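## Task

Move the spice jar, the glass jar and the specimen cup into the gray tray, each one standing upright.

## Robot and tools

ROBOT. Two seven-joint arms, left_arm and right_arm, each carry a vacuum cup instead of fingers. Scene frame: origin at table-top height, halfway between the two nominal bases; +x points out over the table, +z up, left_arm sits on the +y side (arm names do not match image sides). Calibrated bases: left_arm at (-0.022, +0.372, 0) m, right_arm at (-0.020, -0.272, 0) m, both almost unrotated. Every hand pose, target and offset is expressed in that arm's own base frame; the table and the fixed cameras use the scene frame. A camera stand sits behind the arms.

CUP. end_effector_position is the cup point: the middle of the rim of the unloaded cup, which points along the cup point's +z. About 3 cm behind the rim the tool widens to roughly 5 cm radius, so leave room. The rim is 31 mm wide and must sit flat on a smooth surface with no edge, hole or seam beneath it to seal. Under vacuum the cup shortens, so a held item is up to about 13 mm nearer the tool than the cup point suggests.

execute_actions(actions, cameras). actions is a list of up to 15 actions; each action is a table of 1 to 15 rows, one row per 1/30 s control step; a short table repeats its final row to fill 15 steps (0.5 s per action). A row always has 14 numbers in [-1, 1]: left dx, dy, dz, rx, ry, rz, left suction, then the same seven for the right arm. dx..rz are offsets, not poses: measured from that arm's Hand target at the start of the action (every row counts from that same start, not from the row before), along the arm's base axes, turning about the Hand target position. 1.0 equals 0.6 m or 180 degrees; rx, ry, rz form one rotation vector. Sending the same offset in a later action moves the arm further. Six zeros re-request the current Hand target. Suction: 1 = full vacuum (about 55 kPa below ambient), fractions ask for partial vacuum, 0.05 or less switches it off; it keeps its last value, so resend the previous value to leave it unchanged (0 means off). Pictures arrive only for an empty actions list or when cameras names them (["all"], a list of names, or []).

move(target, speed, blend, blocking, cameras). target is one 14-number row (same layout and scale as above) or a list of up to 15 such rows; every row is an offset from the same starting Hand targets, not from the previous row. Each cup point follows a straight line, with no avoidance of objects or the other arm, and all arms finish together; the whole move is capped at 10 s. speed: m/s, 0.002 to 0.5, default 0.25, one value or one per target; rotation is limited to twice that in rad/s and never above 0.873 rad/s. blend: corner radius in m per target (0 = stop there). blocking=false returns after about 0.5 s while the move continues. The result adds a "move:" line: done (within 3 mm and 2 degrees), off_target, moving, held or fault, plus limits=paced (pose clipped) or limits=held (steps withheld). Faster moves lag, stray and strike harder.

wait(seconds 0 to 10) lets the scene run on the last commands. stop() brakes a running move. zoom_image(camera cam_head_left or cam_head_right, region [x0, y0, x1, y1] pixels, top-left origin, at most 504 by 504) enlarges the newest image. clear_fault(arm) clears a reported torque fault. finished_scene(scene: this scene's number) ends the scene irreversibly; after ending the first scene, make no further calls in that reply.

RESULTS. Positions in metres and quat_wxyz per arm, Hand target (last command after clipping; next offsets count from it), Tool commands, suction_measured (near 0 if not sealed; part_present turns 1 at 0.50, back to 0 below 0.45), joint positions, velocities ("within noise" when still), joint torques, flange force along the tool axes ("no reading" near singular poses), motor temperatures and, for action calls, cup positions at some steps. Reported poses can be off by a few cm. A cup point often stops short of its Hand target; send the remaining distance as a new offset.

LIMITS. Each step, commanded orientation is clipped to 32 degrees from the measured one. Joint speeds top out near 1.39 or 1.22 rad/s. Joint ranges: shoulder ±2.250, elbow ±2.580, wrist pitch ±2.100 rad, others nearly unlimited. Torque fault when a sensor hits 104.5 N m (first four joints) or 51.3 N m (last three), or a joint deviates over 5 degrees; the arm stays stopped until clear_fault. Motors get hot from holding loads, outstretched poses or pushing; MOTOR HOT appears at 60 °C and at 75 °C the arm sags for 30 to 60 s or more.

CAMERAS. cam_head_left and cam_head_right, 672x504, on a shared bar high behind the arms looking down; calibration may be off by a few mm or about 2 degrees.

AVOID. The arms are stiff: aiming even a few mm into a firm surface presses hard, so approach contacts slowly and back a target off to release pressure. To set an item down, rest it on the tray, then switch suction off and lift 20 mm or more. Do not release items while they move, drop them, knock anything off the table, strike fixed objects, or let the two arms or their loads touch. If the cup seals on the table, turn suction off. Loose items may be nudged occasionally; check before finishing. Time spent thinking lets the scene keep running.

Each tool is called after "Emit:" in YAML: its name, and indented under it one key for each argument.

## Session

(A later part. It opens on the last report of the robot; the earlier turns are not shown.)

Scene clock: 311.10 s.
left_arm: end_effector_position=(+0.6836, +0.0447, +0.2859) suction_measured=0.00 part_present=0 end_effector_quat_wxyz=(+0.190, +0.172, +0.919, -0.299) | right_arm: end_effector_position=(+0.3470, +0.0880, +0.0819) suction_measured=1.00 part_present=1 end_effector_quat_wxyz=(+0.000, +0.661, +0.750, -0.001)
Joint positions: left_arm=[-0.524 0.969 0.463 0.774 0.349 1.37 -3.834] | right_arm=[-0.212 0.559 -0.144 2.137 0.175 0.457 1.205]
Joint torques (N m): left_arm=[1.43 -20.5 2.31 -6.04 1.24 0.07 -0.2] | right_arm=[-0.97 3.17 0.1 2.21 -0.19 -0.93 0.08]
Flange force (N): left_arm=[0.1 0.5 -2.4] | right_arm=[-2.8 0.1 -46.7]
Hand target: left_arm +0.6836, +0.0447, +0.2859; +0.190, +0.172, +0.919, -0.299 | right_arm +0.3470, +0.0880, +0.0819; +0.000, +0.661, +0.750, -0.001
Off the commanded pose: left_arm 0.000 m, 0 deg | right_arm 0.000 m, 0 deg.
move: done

Contact. Release and rise.

Emit:
move:
  target: [0,0,0,0,0,0,0,0,0,0.001,0,0,0,0]

Emit:
wait:
  seconds: 0.5

Emit:
move:
  target:
    - [0,0,0,0,0,0,0,0,0,0.05,0,0,0,0]
    - [0,0,0,0,0,0,0,-0.02,0,0.25,0,0,0,0]
    - [0,0,0,0,0,0,0,-0.15,-0.2,0.3,0,0,0,0]
  speed: [0.05,0.2,0.25]
  blend: [0.01,0.03,0]
  cameras: ["all"]

Emit:
zoom_image:
  camera: "cam_head_left"
  region: [340, 230, 500, 420]

Scene clock: 318.47 s.
left_arm: end_effector_position=(+0.6836, +0.0447, +0.2859) suction_measured=0.00 part_present=0 end_effector_quat_wxyz=(+0.190, +0.172, +0.919, -0.299) | right_arm: end_effector_position=(+0.3470, +0.0880, +0.0825) suction_measured=0.01 part_present=0 end_effector_quat_wxyz=(+0.000, +0.661, +0.750, -0.001)
Joint positions: left_arm=[-0.524 0.969 0.463 0.774 0.349 1.37 -3.834] | right_arm=[-0.211 0.557 -0.145 2.137 0.175 0.459 1.205]
Joint torques (N m): left_arm=[1.47 -20.47 2.33 -6 1.21 0.14 -0.18] | right_arm=[-0.94 0.87 0.14 1.87 -0.24 -0.54 0.08]
Flange force (N): left_arm=[0.3 0.5 -2.3] | right_arm=[-2.6 1.0 -39.4]
Hand target: left_arm +0.6836, +0.0447, +0.2859; +0.190, +0.172, +0.919, -0.299 | right_arm +0.3470, +0.0880, +0.0825; +0.000, +0.661, +0.750, -0.001
Off the commanded pose: left_arm 0.000 m, 0 deg | right_arm 0.000 m, 0 deg.
move: done

Scene clock: 318.97 s.
left_arm: end_effector_position=(+0.6836, +0.0447, +0.2859) suction_measured=0.00 part_present=0 end_effector_quat_wxyz=(+0.190, +0.172, +0.919, -0.299) | right_arm: end_effector_position=(+0.3470, +0.0880, +0.0825) suction_measured=0.01 part_present=0 end_effector_quat_wxyz=(+0.000, +0.661, +0.750, -0.001)
Joint positions: left_arm=[-0.524 0.969 0.463 0.774 0.349 1.37 -3.834] | right_arm=[-0.211 0.557 -0.145 2.137 0.175 0.459 1.205]
Joint torques (N m): left_arm=[1.47 -20.4 2.27 -5.92 1.23 0.11 -0.21] | right_arm=[-0.91 0.84 0.05 1.76 -0.22 -0.58 0.09]
Flange force (N): left_arm=[-0.2 0.6 -2.6] | right_arm=[-2.5 0.7 -39.3]
Hand target: left_arm +0.6836, +0.0447, +0.2859; +0.190, +0.172, +0.919, -0.299 | right_arm +0.3470, +0.0880, +0.0825; +0.000, +0.661, +0.750, -0.001
Tool commands: left_gripper/suction=+0.0 right_gripper/suction=+0.0
Off the commanded pose: left_arm 0.000 m, 0 deg | right_arm 0.000 m, 0 deg.
wait: 0.50 s; at rest by 0.17 s

Scene clock: 321.17 s.
left_arm: end_effector_position=(+0.6836, +0.0447, +0.2859) suction_measured=0.00 part_present=0 end_effector_quat_wxyz=(+0.190, +0.172, +0.919, -0.299) | right_arm: end_effector_position=(+0.2570, -0.0320, +0.2625) suction_measured=0.01 part_present=0 end_effector_quat_wxyz=(+0.000, +0.661, +0.750, -0.001)
Joint positions: left_arm=[-0.524 0.969 0.463 0.774 0.349 1.37 -3.834] | right_arm=[0.092 -0.019 -0.064 2.148 0 1.013 1.725]
Joint torques (N m): left_arm=[1.5 -20.46 2.36 -6.02 1.2 0.07 -0.22] | right_arm=[-0.69 -5.48 -0.02 -5.35 -0.15 -0.09 0.13]
Flange force (N): left_arm=[0.2 0.5 -2.5] | right_arm=[-1.0 0.8 -2.4]
Hand target: left_arm +0.6836, +0.0447, +0.2859; +0.190, +0.172, +0.919, -0.299 | right_arm +0.2570, -0.0320, +0.2625; +0.000, +0.661, +0.750, -0.001
Off the commanded pose: left_arm 0.000 m, 0 deg | right_arm 0.000 m, 0 deg.
move: done

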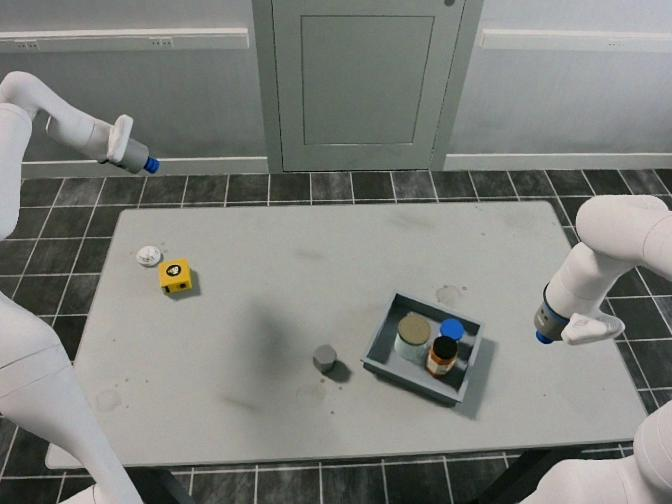

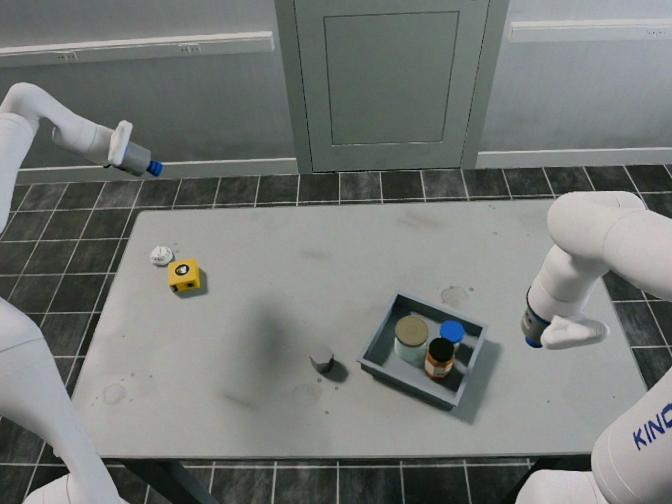

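Scaled by 2.653 from the camera's 672x504 image, which has a finer 960x720 frame.

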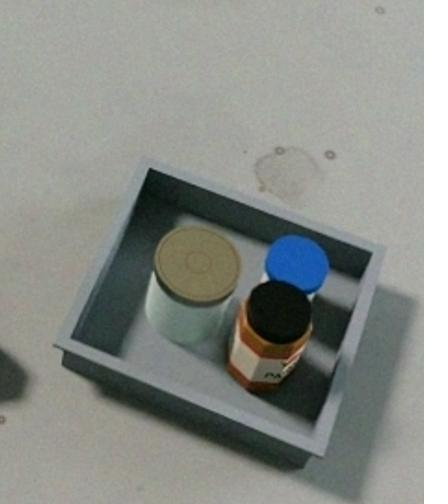

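All in, upright.

Emit:
finished_scene:
  scene: 2

The scene is finished: the task was done.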